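# Route head torch elastic under four helmet clips

## Task

Get the head torch's elastic strap passed beneath every one of the helmet's four clips, then leave the helmet standing right way up with the torch sitting at its front.

## Robot and tools

Robot: two arms, left_arm and right_arm, each with six revolute joints and a two-finger gripper. Every command row holds 14 numbers: left_arm's six joints plus its opening, then right_arm's six joints plus its opening. Both arms must always be filled in, even when only one moves. Inside each arm the joints go in this fixed order: shoulder, elbow, wrist roll, wrist pitch, waist, wrist yaw. The same order is used in every per-joint list in the results.

Joint numbers are absolute target angles in radians, read the same way as the Joint positions line, not offsets. Stated ranges: waist -2.618 to 3.054, shoulder 0.000 to 3.142, elbow 0.000 to 3.142, wrist pitch -1.571 to 1.571, wrist yaw -1.571 to 1.571, wrist roll -2.094 to 2.094. A true end stop may sit up to 0.059 rad either side of these. A call is refused if a target goes more than 0.059 past a stated end and is also further out than the last reading. Targets past the real end are clipped, and the result may then say "joint sent to its limit". No such line does not prove there is more room. Opening is on a -1 (closed) to +1 (fully open) scale.

Frame: scene frame, origin at table-top height midway between the nominal arm bases. +x points out over the table, +z up, and left_arm is on the +y side. Arm names do not match image left and right. Real bases are offset from nominal; trust a BASES line if one appears. end_effector_position (metres) is the point between the finger pads, about 1 cm behind the tips. end_effector_quat_wxyz gives orientation. Both can be a few cm off, worse at long reach. The gripper's fingers point along its +z and open along its y.

Tools:
- execute_actions(actions, cameras): actions is a list of actions. Each action is a table of 1 to 15 rows of 14 numbers, one row per 1/30 s step. A short table repeats its last row to fill 15 steps. An empty list just returns state and images. Each step, a joint's target is kept within 0.339 rad of its measured angle (waist, shoulder, elbow) or 2.2 rad (wrist joints). If targets would move the gripper more than 200 mm from where it is, that arm's targets are scaled back. Far goals therefore need several actions. An unfinished motion may not finish by itself, so resend the rest.
- move(target, speed, blend, opening_speed, blocking, cameras): target is one 14-number row or a list of up to 15 rows. These are absolute joint angles plus openings, and all joints of both arms are interpolated together. speed is in rad/s (0.01 to 12.57, default 0.5) for the joint with farthest to go, either one value or one per target. blend is in rad, for rounding corners in a list. opening_speed is the opening change per second, at least 0.2; use it near its minimum when squeezing something soft. blocking=false returns after about 0.5 s, and a new move then takes over smoothly. Paths last at least 0.5 s and get cut short beyond 10 s. Moves do not avoid obstacles or the other arm. The result adds a "move:" line (done, off_target, moving, held, fault), possibly with limits=held. A changed opening in a later list row only applies once everything is at rest there.
- wait(seconds 0 to 10, cameras): holds the last commands while a running move continues.
- stop(cameras): brakes a running move; fast moves need more room.
- zoom_image(camera, region [x0,y0,x1,y1] in pixels, up to 504x504): closer look at a camera's latest image.
- finished_scene(scene): pass the current scene's number. This cannot be undone, so use it only when the goal holds with no robot help.

Results: Joint positions and Joint velocities give one block per arm in joint order, then the finger gap in metres (0.094 fully open). "within noise" means the arm is still. Joint targets shows what the joints are being driven toward now. To hold a joint, resend that value. Tool commands shows the present opening commands. To leave a gripper alone, resend its current command, because 0 is a real command. grip_measured is the finger opening on the command scale. It reads slightly wide when empty and narrower than the part under a full squeeze. Commanding about 0.05 below the touch reading gives full force (roughly 50 to 64 N per pad). To release, command well above grip_measured. Joint torques (N m) follow joint order, and the 1st, 2nd and 5th values wrap at ±28. "joint command not followed" means the clearance check altered some steps.

Cameras: cam_high (overhead, behind the arms), cam_low (low, facing back from the far side), cam_left_wrist and cam_right_wrist (fisheye). All are 672x504 and come in that order. Calibration data (K, distortion, T_world_to_cam) map scene-frame points to pixels. Fixed cameras may have shifted up to about 2.3 degrees and 9 mm. Wrist views may lag while the arm moves.

Avoid: dropping the torch or helmet, or letting anything leave the table, since that fails the task. Also avoid releasing objects while they move, fast impacts, and shoving hard into things. Never let the arms hit or pinch each other, since a hard contact between them can fail the scene. Closing one gripper on the other's fingers counts as such contact. Watch for MOTOR HOT. Long stretched poses, holding loads or pressing against unreachable targets heat motors. At 90 °C the arm folds and stays idle, and at 100 °C it goes limp. Loose objects may occasionally get nudged by outside pushes, so check positions before finishing.

Each tool is called after "Emit:" in YAML: its name, and indented under it one key for each argument.

## Session

Emit:
execute_actions:
  actions: []

Scene clock: 0.00 s.
left_arm: end_effector_position=(+0.3372, +0.3687, +0.0833) grip_measured=+1.000 end_effector_quat_wxyz=(+0.558, -0.099, +0.824, +0.012) | right_arm: end_effector_position=(+0.4240, -0.3110, +0.0747) grip_measured=+1.000 end_effector_quat_wxyz=(+0.547, +0.040, +0.833, -0.069)
Joint names: [shoulder, elbow, wrist roll, wrist pitch, waist, wrist yaw]
Joint positions: left_arm=[1.508 0.345 -0.104 0.777 0.103 -0.012 0.094] | right_arm=[1.585 0.39 0.013 0.784 0.035 0.21 0.094]
Joint velocities: within noise
Joint torques (N m): no reading
Motor temperatures (°C): left_arm=[26 24 23 22 24 22 24] | right_arm=[26 25 22 24 25 21 25]
Heat: left arm: 26 °C; right arm: 26 °C.
Joint targets: left_arm=[1.505 0.349 -0.105 0.771 0.103 -0.012] | right_arm=[1.579 0.396 0.013 0.783 0.035 0.210]
Tool commands: left_gripper/opening=+1.0 right_gripper/opening=+1.0

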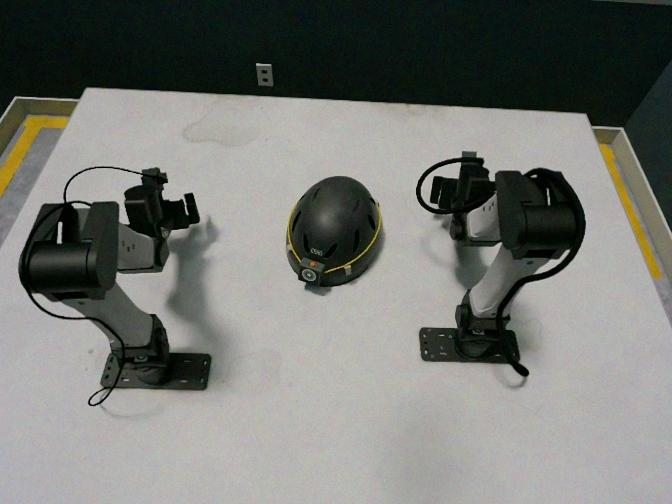

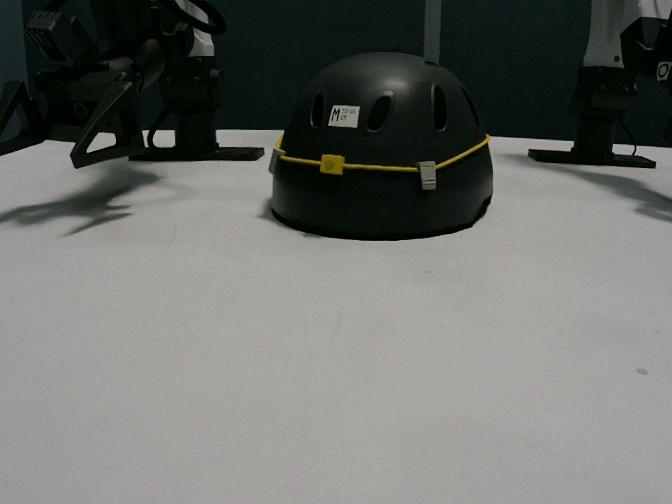

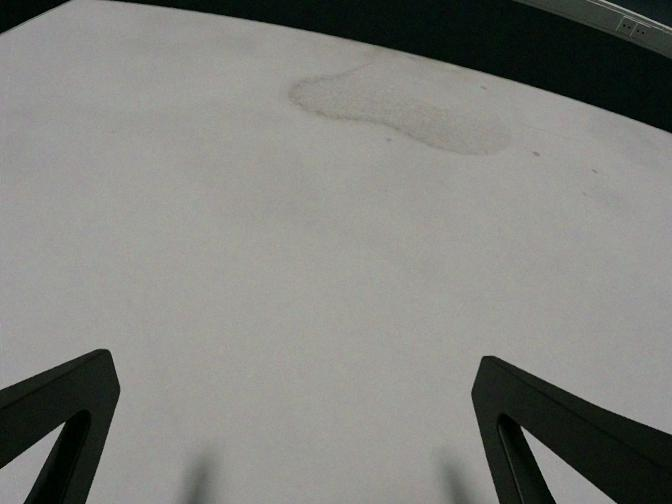

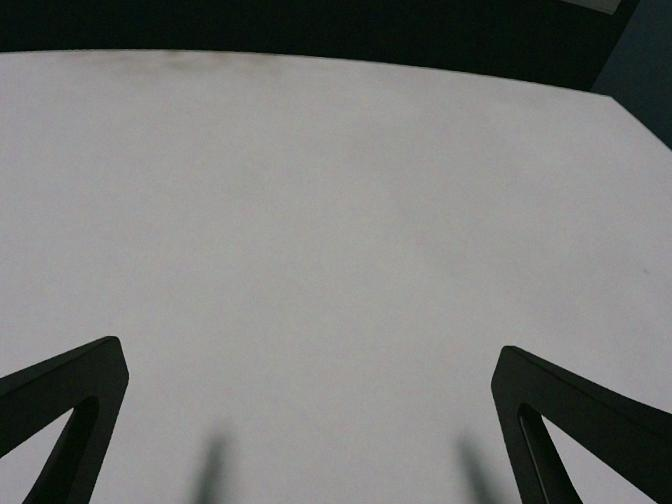

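Emit:
zoom_image:
  camera: "cam_high"
  region: [270, 160, 400, 300]

Emit:
zoom_image:
  camera: "cam_low"
  region: [250, 40, 510, 250]

Scaled by 3.600.

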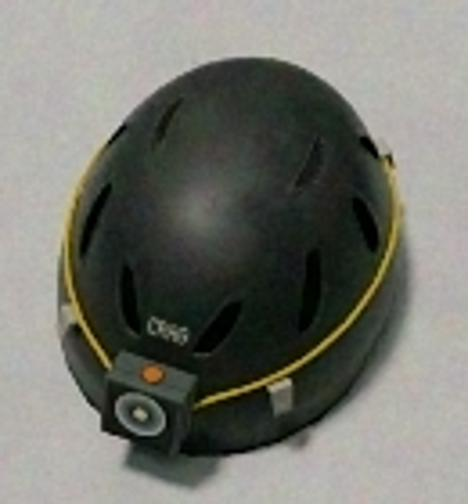

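Scaled by 1.938.

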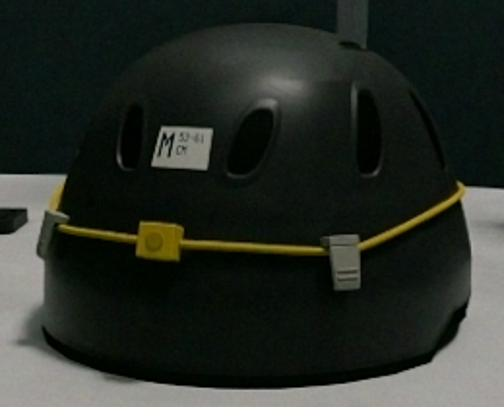

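Emit:
zoom_image:
  camera: "cam_low"
  region: [400, 145, 460, 205]

Emit:
zoom_image:
  camera: "cam_low"
  region: [255, 130, 315, 190]

Emit:
zoom_image:
  camera: "cam_high"
  region: [325, 250, 365, 290]

Emit:
zoom_image:
  camera: "cam_high"
  region: [278, 230, 318, 270]

Scaled by 8.400.

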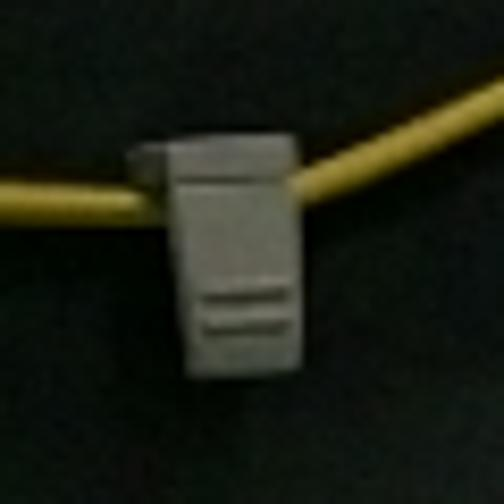

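Scaled by 8.400.

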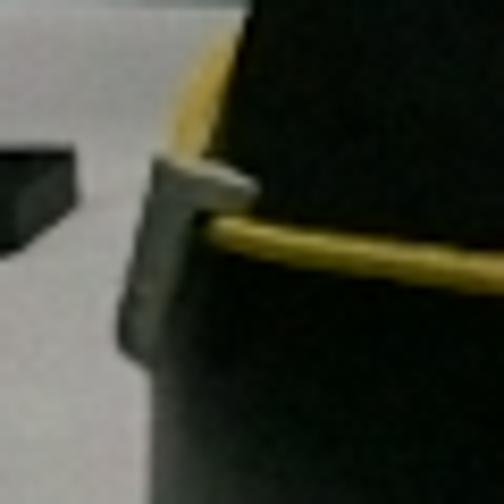

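Scaled by 12.600.

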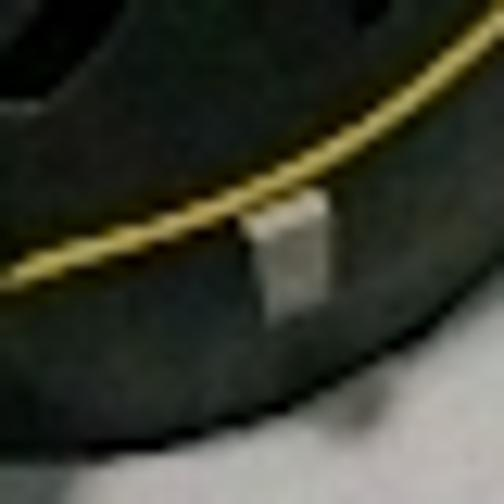

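Scaled by 12.600.

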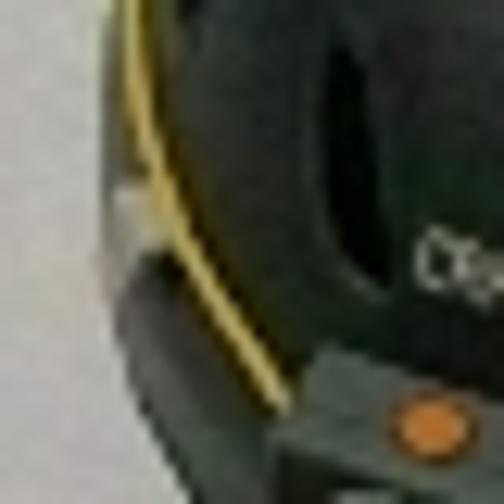

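Emit:
move:
  target: [0.4, 0.3, 0.0, -0.3, -0.79, 0.0, 1.0, 0.4, 0.3, 0.0, -0.3, 1.158, 0.1, 1.0]
  speed: 0.7

Scene clock: 7.53 s.
left_arm: end_effector_position=(+0.1437, +0.1436, +0.1632) grip_measured=+1.000 end_effector_quat_wxyz=(+0.522, +0.301, +0.771, -0.205) | right_arm: end_effector_position=(+0.1469, -0.0700, +0.1598) grip_measured=+1.000 end_effector_quat_wxyz=(+0.487, -0.432, +0.709, +0.271)
Joint names: [shoulder, elbow, wrist roll, wrist pitch, waist, wrist yaw]
Joint positions: left_arm=[0.405 0.311 -0.008 -0.286 -0.784 -0.012 0.094] | right_arm=[0.406 0.306 0.006 -0.29 1.153 0.109 0.094]
Joint velocities: within noise
Joint torques (N m): left_arm=[0.58 6.86 0.14 1.77 -1.01 0.11] | right_arm=[0.47 6.42 -0.03 2.16 0.69 -0.02]
Motor temperatures (°C): left_arm=[27 25 23 25 24 22 24] | right_arm=[27 26 22 27 25 21 25]
Heat: left arm: 27 °C; right arm: 27 °C.
Joint targets: left_arm=[0.400 0.300 0.000 -0.300 -0.790 0.000] | right_arm=[0.400 0.300 0.000 -0.300 1.158 0.100]
move: done
camera_calibration:
cam_left_wrist: T_world_to_cam=[[-0.700802, -0.70986, 0.0705318, 0.182136], [-0.54572, 0.469813, -0.693877, 0.157364], [0.459419, -0.524761, -0.716631, 0.210638], [0, 0, 0, 1]] pos_world=[0.116747, 0.165894, 0.247295]
cam_right_wrist: T_world_to_cam=[[0.868391, -0.485023, 0.103193, -0.18416], [-0.299671, -0.679101, -0.670088, 0.134254], [0.395087, 0.550975, -0.735073, 0.177115], [0, 0, 0, 1]] pos_world=[0.130179, -0.0957356, 0.239158]

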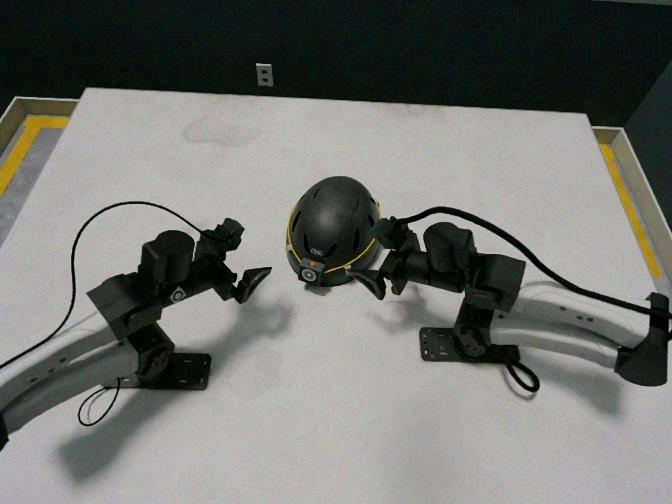

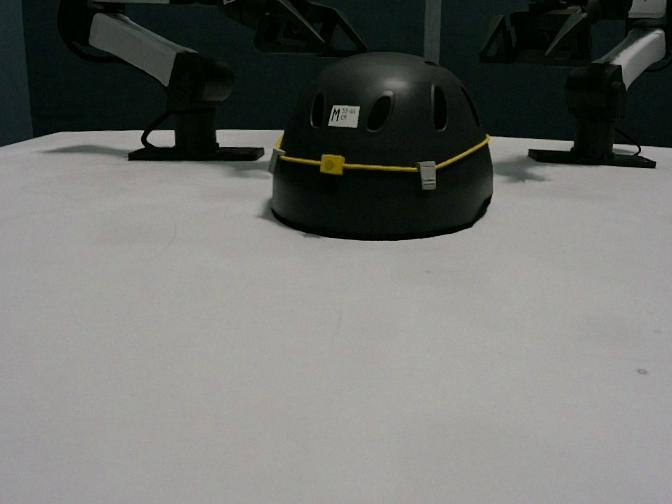

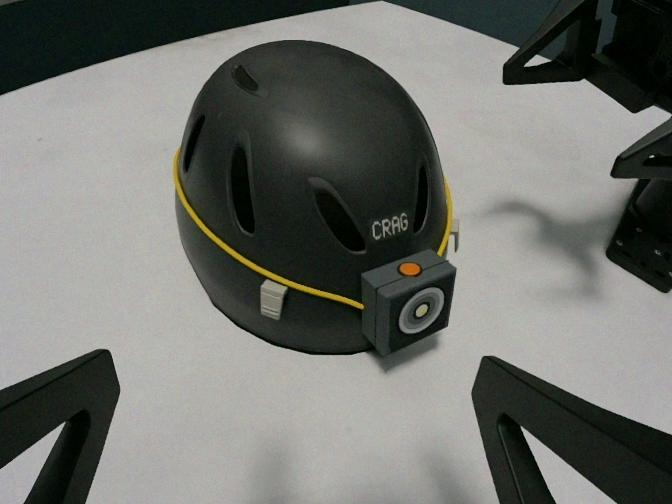

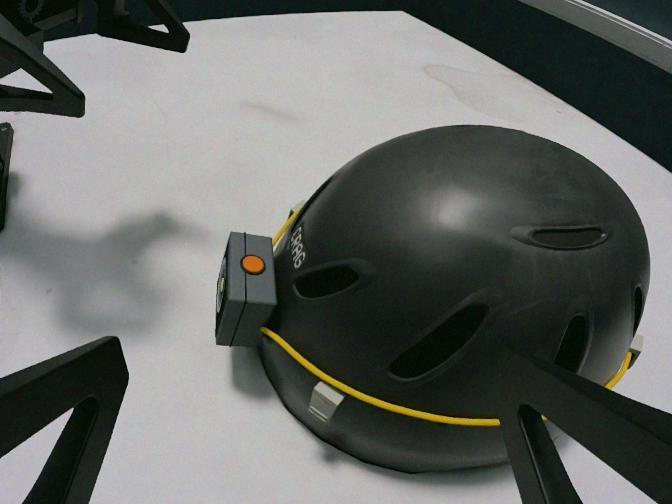

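Emit:
zoom_image:
  camera: "cam_left_wrist"
  region: [220, 230, 380, 350]

Emit:
zoom_image:
  camera: "cam_right_wrist"
  region: [240, 310, 400, 430]

Emit:
zoom_image:
  camera: "cam_right_wrist"
  region: [540, 300, 672, 420]

Scaled by 3.150 from the camera's 672x504 image, which has a finer 960x720 frame.

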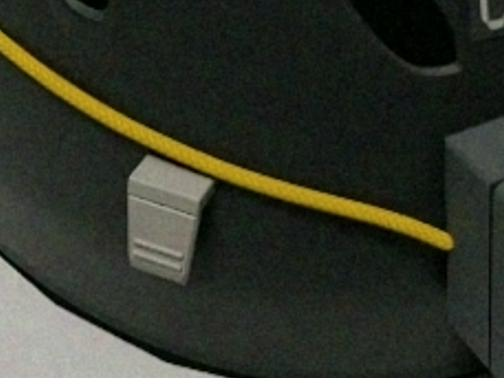

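Scaled by 3.150 from the camera's 672x504 image, which has a finer 960x720 frame.

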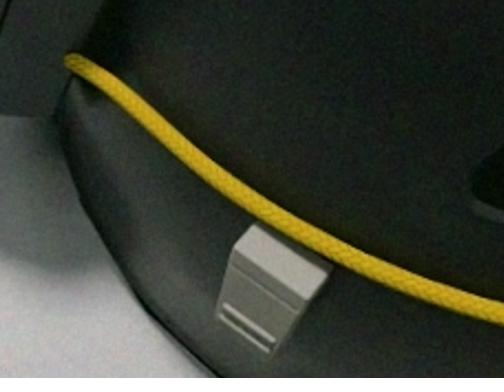

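Scaled by 3.818 from the camera's 672x504 image, which has a finer 960x720 frame.

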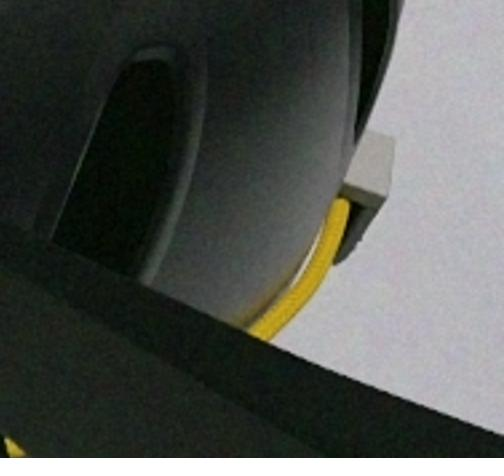

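Emit:
zoom_image:
  camera: "cam_low"
  region: [470, 0, 672, 80]

Emit:
zoom_image:
  camera: "cam_low"
  region: [220, 0, 400, 80]

Emit:
zoom_image:
  camera: "cam_high"
  region: [130, 200, 290, 320]

Emit:
zoom_image:
  camera: "cam_right_wrist"
  region: [0, 0, 210, 150]

Emit:
zoom_image:
  camera: "cam_left_wrist"
  region: [462, 0, 672, 200]

Scaled by 2.495.

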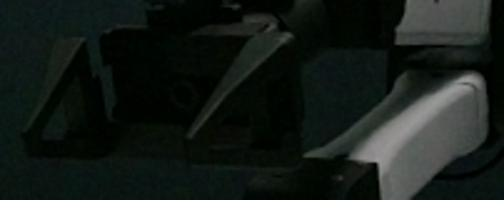

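Scaled by 2.800.

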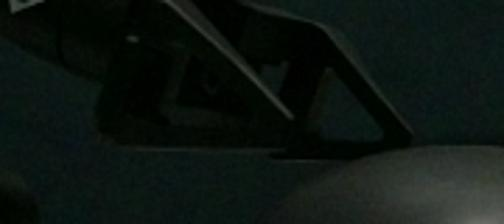

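Scaled by 3.150.

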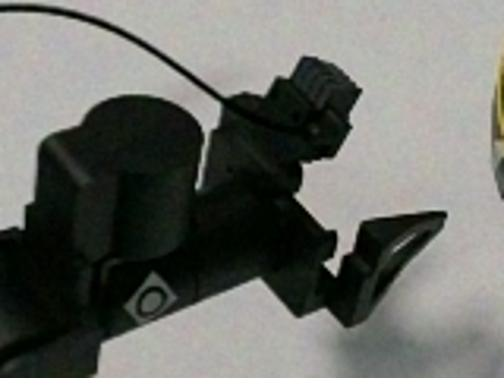

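Scaled by 2.400 from the camera's 672x504 image, which has a finer 960x720 frame.

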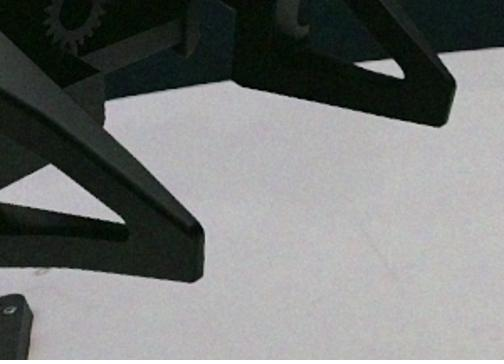

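Scaled by 2.400 from the camera's 672x504 image, which has a finer 960x720 frame.

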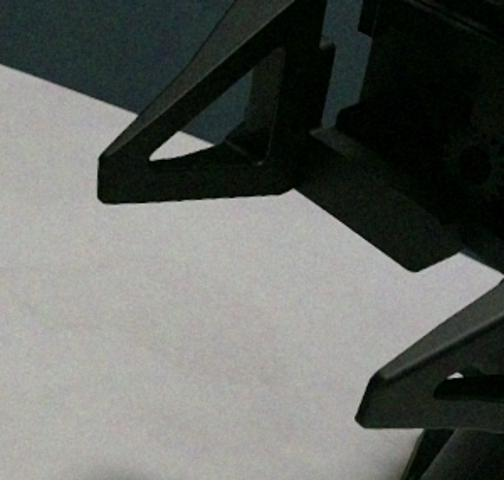

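Emit:
move:
  target: [0.4, 0.3, 0.0, 0.2, -0.79, 0.0, 1.0, 0.4, 0.3, 0.0, 0.2, 1.158, 0.1, 1.0]
  speed: 0.7
  cameras: []

Scene clock: 12.67 s.
left_arm: end_effector_position=(+0.1555, +0.1324, +0.2790) grip_measured=+1.000 end_effector_quat_wxyz=(+0.690, +0.242, +0.625, -0.273) | right_arm: end_effector_position=(+0.1537, -0.0537, +0.2726) grip_measured=+1.000 end_effector_quat_wxyz=(+0.630, -0.340, +0.587, +0.377)
Joint names: [shoulder, elbow, wrist roll, wrist pitch, waist, wrist yaw]
Joint positions: left_arm=[0.405 0.311 -0.006 0.194 -0.784 -0.012 0.094] | right_arm=[0.406 0.306 0.006 0.18 1.153 0.109 0.094]
Joint velocities: within noise
Joint torques (N m): left_arm=[0.69 6.83 0.15 1.94 -1.05 0.11] | right_arm=[0.5 6.39 -0.02 2.45 0.7 -0.04]
Motor temperatures (°C): left_arm=[27 25 23 26 24 22 24] | right_arm=[27 26 22 29 25 21 25]
Heat: left arm: 27 °C; right arm: 29 °C.
Joint targets: left_arm=[0.400 0.300 0.000 0.200 -0.790 0.000] | right_arm=[0.400 0.300 0.000 0.200 1.158 0.100]
move: done
No camera images: "cameras" was empty.

Emit:
move:
  target: [0.787, 0.2285, 0.0, 0.208, -0.4845, 0.3, 1.0, 0.4, 0.3, 0.0, 0.2, 1.158, 0.1, 1.0]
  speed: 0.6
  cameras: ["cam_left_wrist", "cam_high", "cam_low"]

Scene clock: 15.73 s.
left_arm: end_effector_position=(+0.2027, +0.1409, +0.1437) grip_measured=+1.000 end_effector_quat_wxyz=(+0.528, +0.263, +0.769, -0.245) | right_arm: end_effector_position=(+0.1537, -0.0537, +0.2728) grip_measured=+1.000 end_effector_quat_wxyz=(+0.630, -0.340, +0.587, +0.378)
Joint names: [shoulder, elbow, wrist roll, wrist pitch, waist, wrist yaw]
Joint positions: left_arm=[0.784 0.236 -0.006 0.207 -0.49 0.283 0.094] | right_arm=[0.406 0.306 0.006 0.181 1.153 0.109 0.094]
Joint velocities: within noise
Joint torques (N m): left_arm=[-0.69 7.02 0.15 1.91 -0.03 0.22] | right_arm=[0.5 6.39 -0.02 2.45 0.69 -0.05]
Motor temperatures (°C): left_arm=[27 25 23 27 24 22 24] | right_arm=[27 26 22 30 25 21 25]
Heat: left arm: 27 °C; right arm: 30 °C.
Joint targets: left_arm=[0.787 0.229 0.000 0.208 -0.484 0.300] | right_arm=[0.400 0.300 0.000 0.200 1.158 0.100]
move: done
camera_calibration:
cam_left_wrist: T_world_to_cam=[[-0.685192, -0.709449, 0.164907, 0.20615], [-0.572582, 0.384721, -0.723975, 0.199084], [0.45018, -0.590485, -0.669825, 0.172637], [0, 0, 0, 1]] pos_world=[0.177526, 0.1716, 0.225773]
Images, in order (width x height): cam_high 672x504, cam_low 672x504, cam_left_wrist 672x504.

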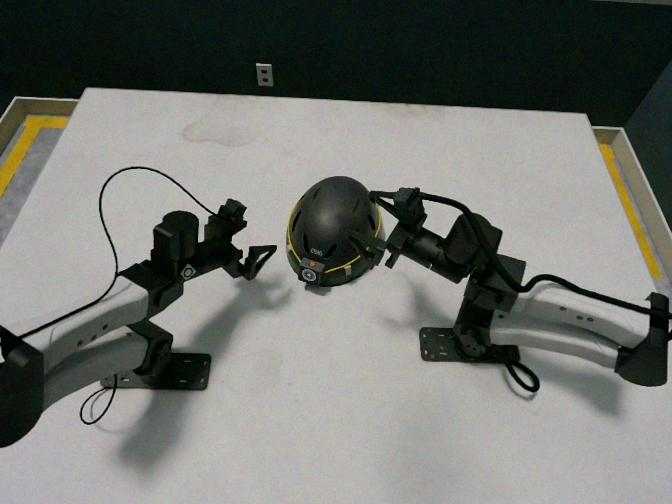

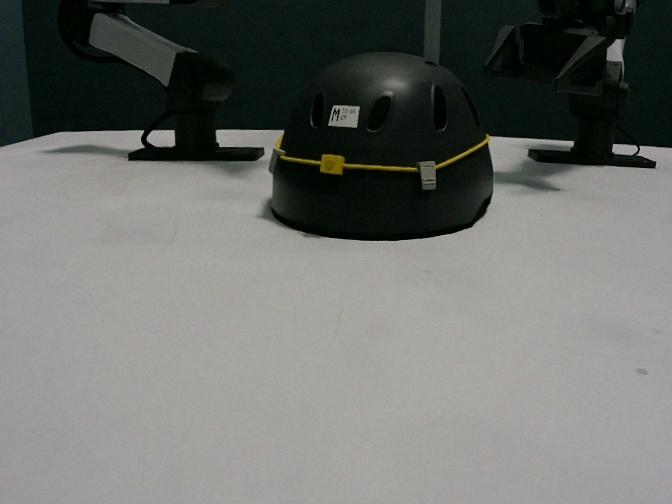

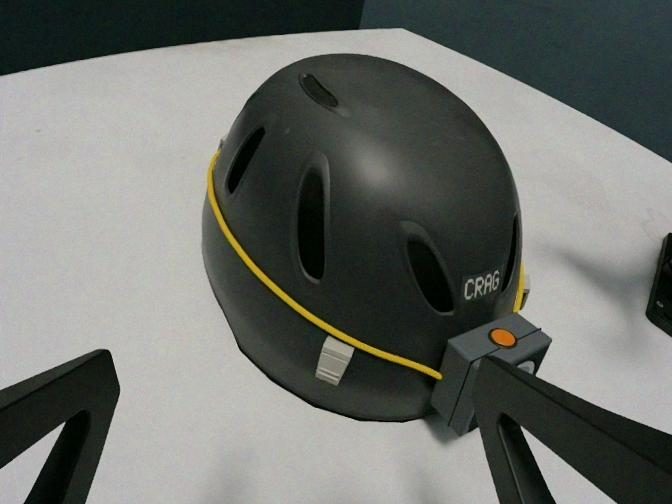

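Emit:
zoom_image:
  camera: "cam_left_wrist"
  region: [280, 310, 440, 430]

Emit:
zoom_image:
  camera: "cam_left_wrist"
  region: [190, 120, 350, 240]

Scaled by 3.150 from the camera's 672x504 image, which has a finer 960x720 frame.

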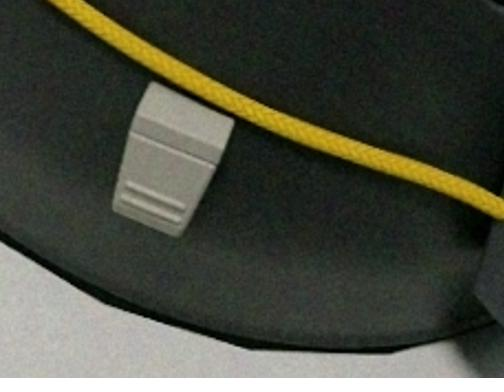

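Scaled by 3.150 from the camera's 672x504 image, which has a finer 960x720 frame.

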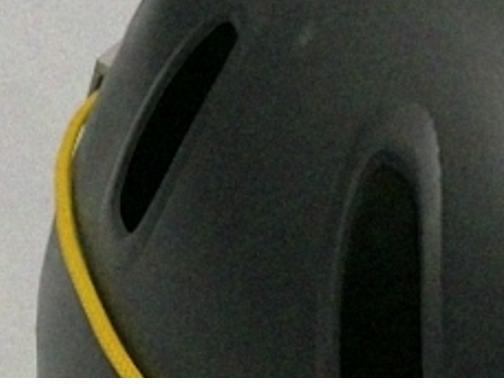

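Emit:
move:
  target:
    - [1.0, 0.25, 1.5, 0.3, -0.3, 0.6, -0.2, 0.4, 0.3, 0.0, 0.2, 1.158, 0.1, 1.0]
    - [1.3235, 0.3285, 2.023, 0.458, -0.1417, 0.955, -0.2, 0.4, 0.3, 0.0, 0.2, 1.158, 0.1, 1.0]
  speed: 0.7
  blend: 0.1
  cameras: ["cam_left_wrist", "cam_high", "cam_low"]

Scene clock: 23.90 s.
left_arm: end_effector_position=(+0.2231, +0.1456, +0.1021) grip_measured=-0.198 end_effector_quat_wxyz=(+0.574, +0.789, +0.182, +0.123) | right_arm: end_effector_position=(+0.1537, -0.0537, +0.2728) grip_measured=+1.000 end_effector_quat_wxyz=(+0.630, -0.340, +0.587, +0.378)
Joint names: [shoulder, elbow, wrist roll, wrist pitch, waist, wrist yaw]
Joint positions: left_arm=[1.316 0.31 2.016 0.453 -0.147 0.937 0.038] | right_arm=[0.406 0.306 0.006 0.181 1.153 0.109 0.094]
Joint velocities: within noise
Joint torques (N m): left_arm=[-3.21 7.6 0.11 1.52 -0.09 0.47] | right_arm=[0.5 6.38 -0.02 2.45 0.7 -0.04]
Motor temperatures (°C): left_arm=[26 26 23 28 24 22 24] | right_arm=[27 27 22 32 25 21 25]
Heat: left arm: 28 °C; right arm: 32 °C.
Joint targets: left_arm=[1.324 0.329 2.023 0.458 -0.142 0.955] | right_arm=[0.400 0.300 0.000 0.200 1.158 0.100]
move: done
camera_calibration:
cam_left_wrist: T_world_to_cam=[[-0.213535, 0.300493, -0.929573, 0.0898423], [0.654962, 0.75004, 0.0920047, -0.231518], [0.724864, -0.589189, -0.356971, 0.0448741], [0, 0, 0, 1]] pos_world=[0.138292, 0.17309, 0.120835]
Images, in order (width x height): cam_high 672x504, cam_low 672x504, cam_left_wrist 672x504.

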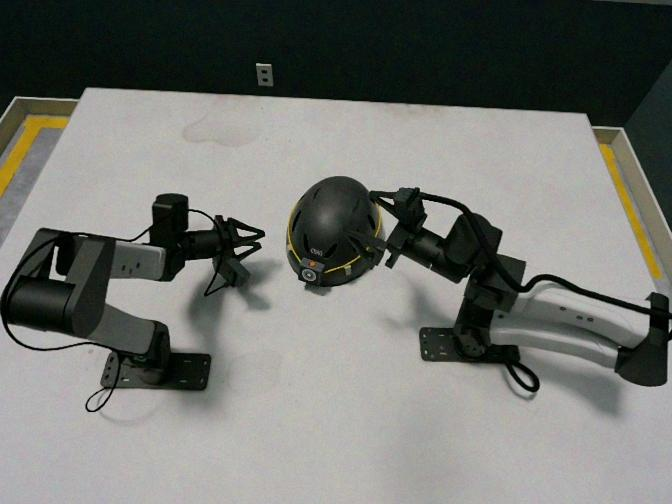

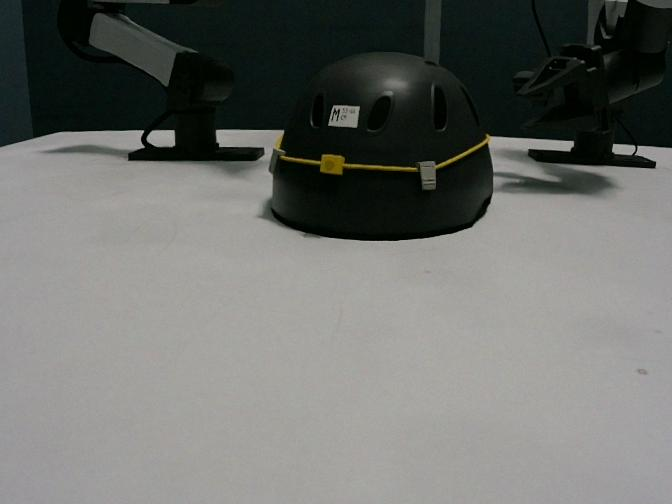

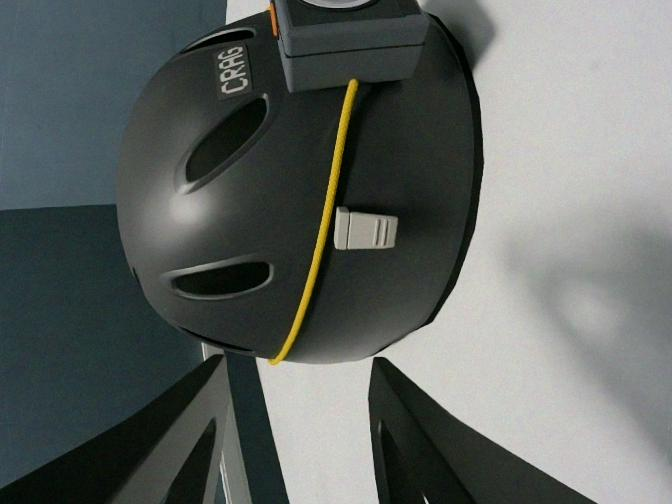

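Emit:
zoom_image:
  camera: "cam_left_wrist"
  region: [250, 190, 410, 310]

Emit:
zoom_image:
  camera: "cam_left_wrist"
  region: [200, 280, 400, 430]

Scaled by 3.150 from the camera's 672x504 image, which has a finer 960x720 frame.

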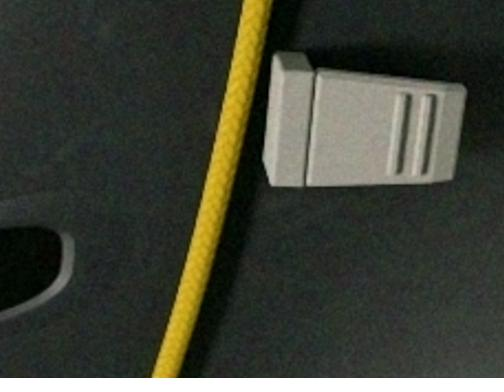

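Scaled by 2.520 from the camera's 672x504 image, which has a finer 960x720 frame.

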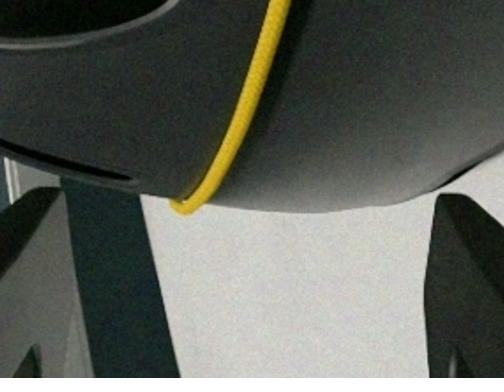

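Emit:
move:
  target: [1.516, 0.3715, 1.940, 0.684, -0.271, 0.843, -0.2, 0.4, 0.3, 0.0, 0.2, 1.158, 0.1, 1.0]
  speed: 0.3
  cameras: ["cam_left_wrist", "cam_high"]

Emit:
zoom_image:
  camera: "cam_left_wrist"
  region: [200, 200, 400, 430]

Scene clock: 27.30 s.
left_arm: end_effector_position=(+0.2400, +0.1143, +0.0926) grip_measured=-0.198 end_effector_quat_wxyz=(+0.580, +0.789, +0.162, +0.124) | right_arm: end_effector_position=(+0.1537, -0.0537, +0.2728) grip_measured=+1.000 end_effector_quat_wxyz=(+0.630, -0.340, +0.587, +0.378)
Joint names: [shoulder, elbow, wrist roll, wrist pitch, waist, wrist yaw]
Joint positions: left_arm=[1.507 0.354 1.949 0.679 -0.266 0.86 0.038] | right_arm=[0.406 0.306 0.006 0.181 1.153 0.109 0.094]
Joint velocities: within noise
Joint torques (N m): left_arm=[-4.44 6.97 -0.07 1.59 -0.94 0.14] | right_arm=[0.49 6.39 -0.02 2.45 0.69 -0.05]
Motor temperatures (°C): left_arm=[27 26 23 28 24 22 24] | right_arm=[27 27 22 33 25 21 25]
Heat: left arm: 28 °C; right arm: 33 °C.
Joint targets: left_arm=[1.516 0.372 1.940 0.684 -0.271 0.843] | right_arm=[0.400 0.300 0.000 0.200 1.158 0.100]
move: done
camera_calibration:
cam_left_wrist: T_world_to_cam=[[-0.17959, 0.303714, -0.935684, 0.0861283], [0.674849, 0.730091, 0.107454, -0.222138], [0.71577, -0.612148, -0.336078, 0.0137433], [0, 0, 0, 1]] pos_world=[0.155541, 0.144436, 0.109077]
Images, in order (width x height): cam_high 672x504, cam_left_wrist 672x504.

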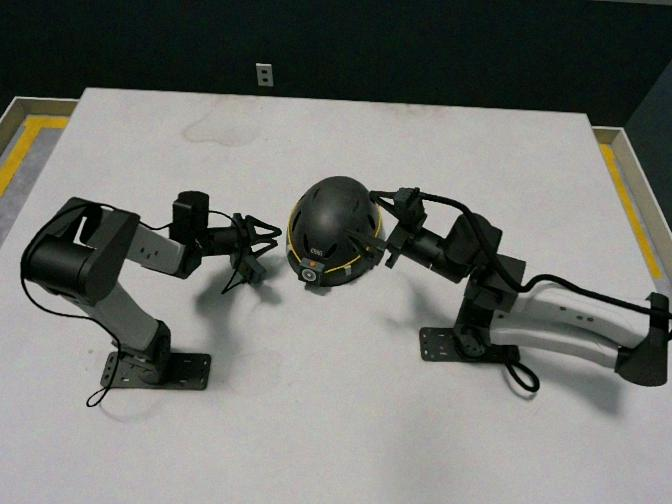

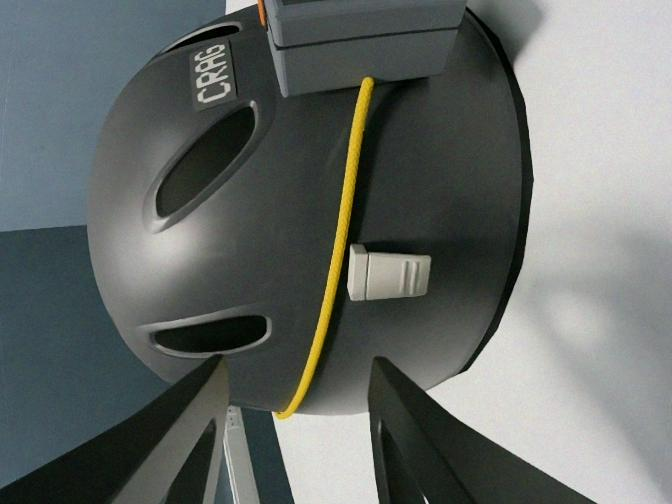

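Scaled by 2.191 from the camera's 672x504 image, which has a finer 960x720 frame.

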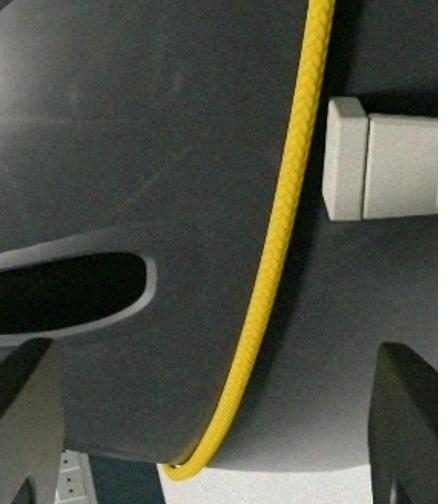

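Emit:
move:
  target: [1.604, 0.405, 1.909, 0.752, -0.311, 0.798, -0.2, 0.4, 0.3, 0.0, 0.2, 1.158, 0.1, 1.0]
  speed: 0.15
  cameras: ["cam_left_wrist", "cam_high", "cam_low"]

Emit:
zoom_image:
  camera: "cam_left_wrist"
  region: [200, 230, 400, 460]

Scene clock: 29.43 s.
left_arm: end_effector_position=(+0.2511, +0.1030, +0.0852) grip_measured=-0.198 end_effector_quat_wxyz=(+0.577, +0.790, +0.168, +0.124) | right_arm: end_effector_position=(+0.1537, -0.0537, +0.2728) grip_measured=+1.000 end_effector_quat_wxyz=(+0.630, -0.340, +0.587, +0.378)
Joint names: [shoulder, elbow, wrist roll, wrist pitch, waist, wrist yaw]
Joint positions: left_arm=[1.594 0.389 1.918 0.747 -0.306 0.815 0.038] | right_arm=[0.406 0.306 0.006 0.181 1.153 0.109 0.094]
Joint velocities: within noise
Joint torques (N m): left_arm=[-5.05 6.63 -0.04 1.64 -0.95 0.09] | right_arm=[0.5 6.39 -0.02 2.44 0.7 -0.05]
Motor temperatures (°C): left_arm=[27 26 23 28 24 22 24] | right_arm=[26 27 22 33 25 21 25]
Heat: left arm: 28 °C; right arm: 33 °C.
Joint targets: left_arm=[1.604 0.405 1.909 0.752 -0.311 0.798] | right_arm=[0.400 0.300 0.000 0.200 1.158 0.100]
move: done
camera_calibration:
cam_left_wrist: T_world_to_cam=[[-0.18939, 0.305441, -0.933187, 0.0866677], [0.668479, 0.736238, 0.10531, -0.219474], [0.719213, -0.603871, -0.343616, -0.00472748], [0, 0, 0, 1]] pos_world=[0.166528, 0.132258, 0.102366]
Images, in order (width x height): cam_high 672x504, cam_low 672x504, cam_left_wrist 672x504.

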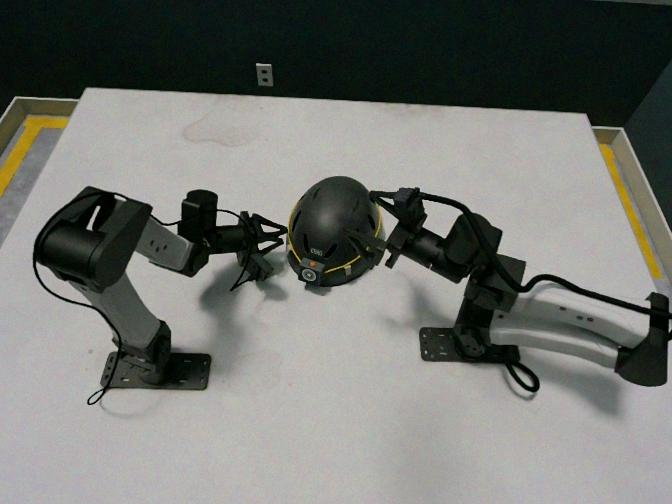

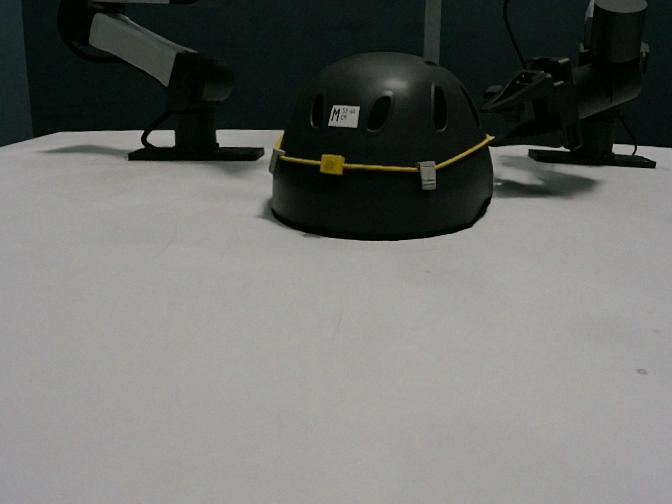

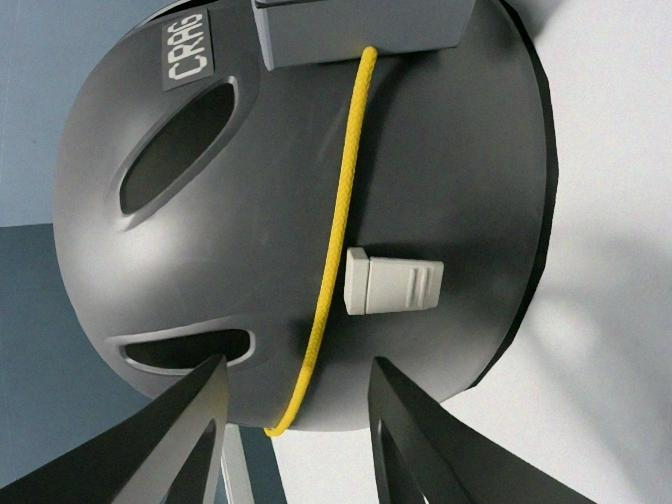

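Scaled by 2.191 from the camera's 672x504 image, which has a finer 960x720 frame.

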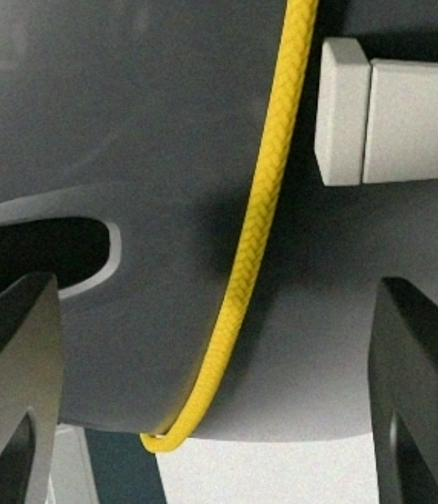

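Emit:
move:
  target: [1.6206, 0.4124, 1.9017, 0.7663, -0.3227, 0.788, -0.2, 0.4, 0.3, 0.0, 0.2, 1.158, 0.1, 1.0]
  speed: 0.1
  cameras: ["cam_left_wrist"]

Emit:
zoom_image:
  camera: "cam_left_wrist"
  region: [200, 250, 400, 480]

Scene clock: 31.47 s.
left_arm: end_effector_position=(+0.2529, +0.0998, +0.0842) grip_measured=-0.198 end_effector_quat_wxyz=(+0.577, +0.790, +0.168, +0.125) | right_arm: end_effector_position=(+0.1537, -0.0537, +0.2728) grip_measured=+1.000 end_effector_quat_wxyz=(+0.630, -0.340, +0.587, +0.378)
Joint names: [shoulder, elbow, wrist roll, wrist pitch, waist, wrist yaw]
Joint positions: left_arm=[1.61 0.396 1.911 0.762 -0.317 0.804 0.038] | right_arm=[0.406 0.306 0.006 0.181 1.153 0.109 0.094]
Joint velocities: within noise
Joint torques (N m): left_arm=[-5.09 6.63 -0.05 1.64 -0.99 0.06] | right_arm=[0.5 6.41 -0.02 2.45 0.7 -0.04]
Motor temperatures (°C): left_arm=[27 26 23 28 24 22 24] | right_arm=[26 27 22 33 25 21 25]
Heat: left arm: 28 °C; right arm: 33 °C.
Joint targets: left_arm=[1.621 0.412 1.902 0.766 -0.323 0.788] | right_arm=[0.400 0.300 0.000 0.200 1.158 0.100]
move: done
camera_calibration:
cam_left_wrist: T_world_to_cam=[[-0.189106, 0.305254, -0.933305, 0.0870418], [0.668105, 0.736546, 0.105529, -0.218216], [0.719635, -0.603589, -0.343227, -0.00844474], [0, 0, 0, 1]] pos_world=[0.168328, 0.129059, 0.101366]
Images, in order (width x height): cam_left_wrist 672x504.

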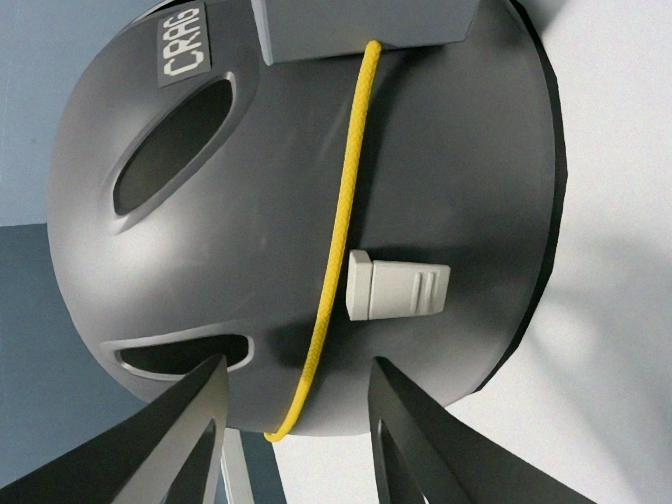

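Scaled by 2.191 from the camera's 672x504 image, which has a finer 960x720 frame.

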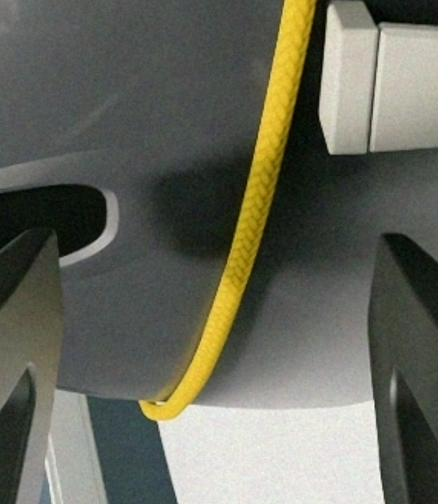

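Emit:
move:
  target: [1.6206, 0.4124, 1.9017, 0.7663, -0.3227, 0.788, -0.7, 0.4, 0.3, 0.0, 0.2, 1.158, 0.1, 1.0]
  speed: 0.1
  opening_speed: 0.4
  cameras: ["cam_left_wrist"]

Emit:
zoom_image:
  camera: "cam_left_wrist"
  region: [220, 280, 380, 450]

Scene clock: 33.17 s.
left_arm: end_effector_position=(+0.2532, +0.0998, +0.0844) grip_measured=-0.698 end_effector_quat_wxyz=(+0.577, +0.789, +0.168, +0.125) | right_arm: end_effector_position=(+0.1537, -0.0537, +0.2728) grip_measured=+1.000 end_effector_quat_wxyz=(+0.630, -0.340, +0.587, +0.378)
Joint names: [shoulder, elbow, wrist roll, wrist pitch, waist, wrist yaw]
Joint positions: left_arm=[1.61 0.396 1.91 0.762 -0.317 0.803 0.014] | right_arm=[0.406 0.306 0.006 0.181 1.153 0.109 0.094]
Joint velocities: within noise
Joint torques (N m): left_arm=[-5.2 6.65 -0.06 1.63 -0.96 0.08] | right_arm=[0.51 6.39 -0.01 2.45 0.7 -0.05]
Motor temperatures (°C): left_arm=[27 26 23 28 24 22 24] | right_arm=[26 27 22 34 25 21 25]
Heat: left arm: 28 °C; right arm: 34 °C.
Joint targets: left_arm=[1.621 0.412 1.902 0.766 -0.323 0.788] | right_arm=[0.400 0.300 0.000 0.200 1.158 0.100]
move: done
camera_calibration:
cam_left_wrist: T_world_to_cam=[[-0.18922, 0.304633, -0.933485, 0.0874145], [0.667362, 0.737249, 0.105317, -0.218242], [0.720294, -0.603044, -0.342803, -0.00880441], [0, 0, 0, 1]] pos_world=[0.168529, 0.12896, 0.101567]
Images, in order (width x height): cam_left_wrist 672x504.

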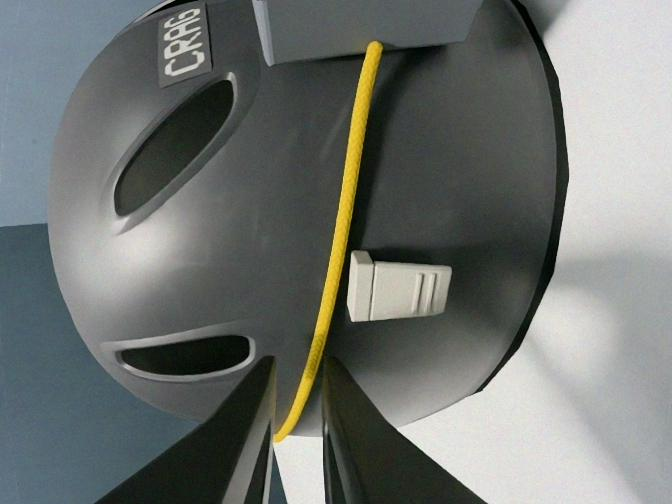

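Scaled by 2.965 from the camera's 672x504 image, which has a finer 960x720 frame.

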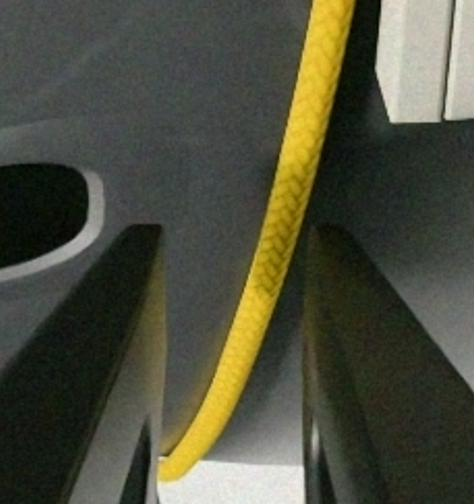

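Emit:
move:
  target: [1.634, 0.4185, 1.896, 0.778, -0.332, 0.780, -0.7, 0.4, 0.3, 0.0, 0.2, 1.158, 0.1, 1.0]
  speed: 0.06
  cameras: ["cam_left_wrist", "cam_low"]

Emit:
zoom_image:
  camera: "cam_left_wrist"
  region: [220, 280, 380, 450]

Emit:
zoom_image:
  camera: "cam_low"
  region: [420, 60, 620, 220]

Scene clock: 34.20 s.
left_arm: end_effector_position=(+0.2543, +0.0969, +0.0836) grip_measured=-0.698 end_effector_quat_wxyz=(+0.577, +0.789, +0.167, +0.125) | right_arm: end_effector_position=(+0.1537, -0.0537, +0.2728) grip_measured=+1.000 end_effector_quat_wxyz=(+0.631, -0.340, +0.587, +0.378)
Joint names: [shoulder, elbow, wrist roll, wrist pitch, waist, wrist yaw]
Joint positions: left_arm=[1.623 0.402 1.905 0.773 -0.326 0.796 0.014] | right_arm=[0.406 0.306 0.006 0.182 1.153 0.109 0.094]
Joint velocities: within noise
Joint torques (N m): left_arm=[-5.33 6.6 -0.06 1.63 -0.95 0.07] | right_arm=[0.5 6.39 -0.02 2.45 0.7 -0.04]
Motor temperatures (°C): left_arm=[27 27 23 28 24 22 24] | right_arm=[26 28 22 34 25 21 25]
Heat: left arm: 28 °C; right arm: 34 °C.
Joint targets: left_arm=[1.634 0.418 1.896 0.778 -0.332 0.780] | right_arm=[0.400 0.300 0.000 0.200 1.158 0.100]
move: done
camera_calibration:
cam_left_wrist: T_world_to_cam=[[-0.188233, 0.305074, -0.933541, 0.0874386], [0.668503, 0.736149, 0.105775, -0.216983], [0.719495, -0.604164, -0.34251, -0.0114203], [0, 0, 0, 1]] pos_world=[0.16973, 0.126157, 0.100667]
Images, in order (width x height): cam_low 672x504, cam_left_wrist 672x504.

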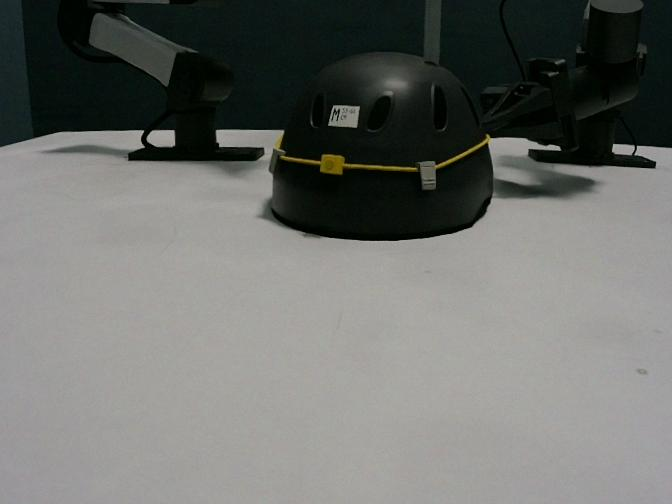

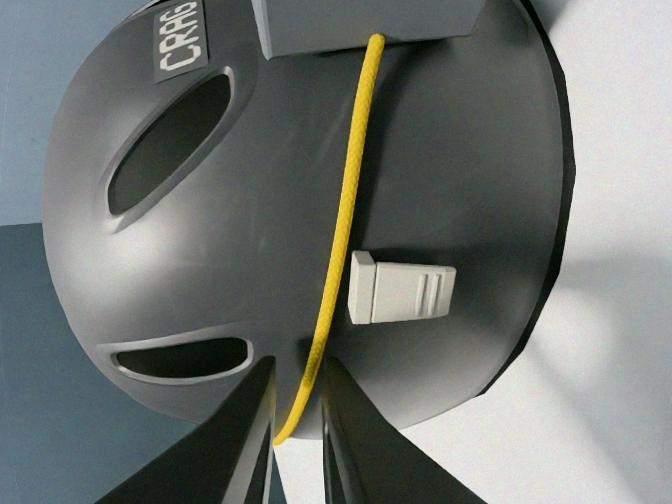

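Scaled by 2.965 from the camera's 672x504 image, which has a finer 960x720 frame.

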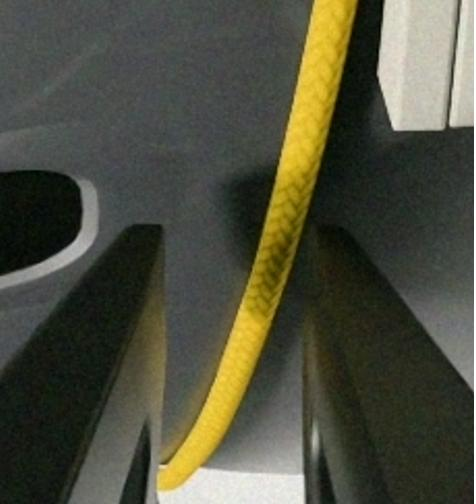

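Scaled by 2.520.

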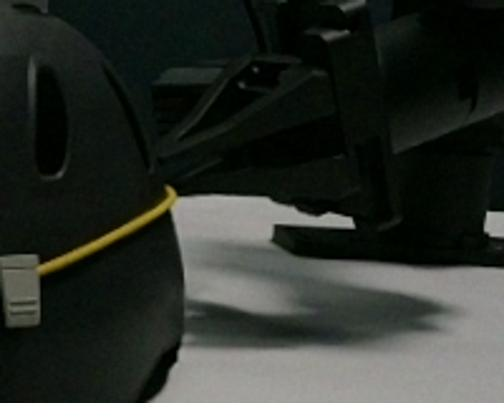

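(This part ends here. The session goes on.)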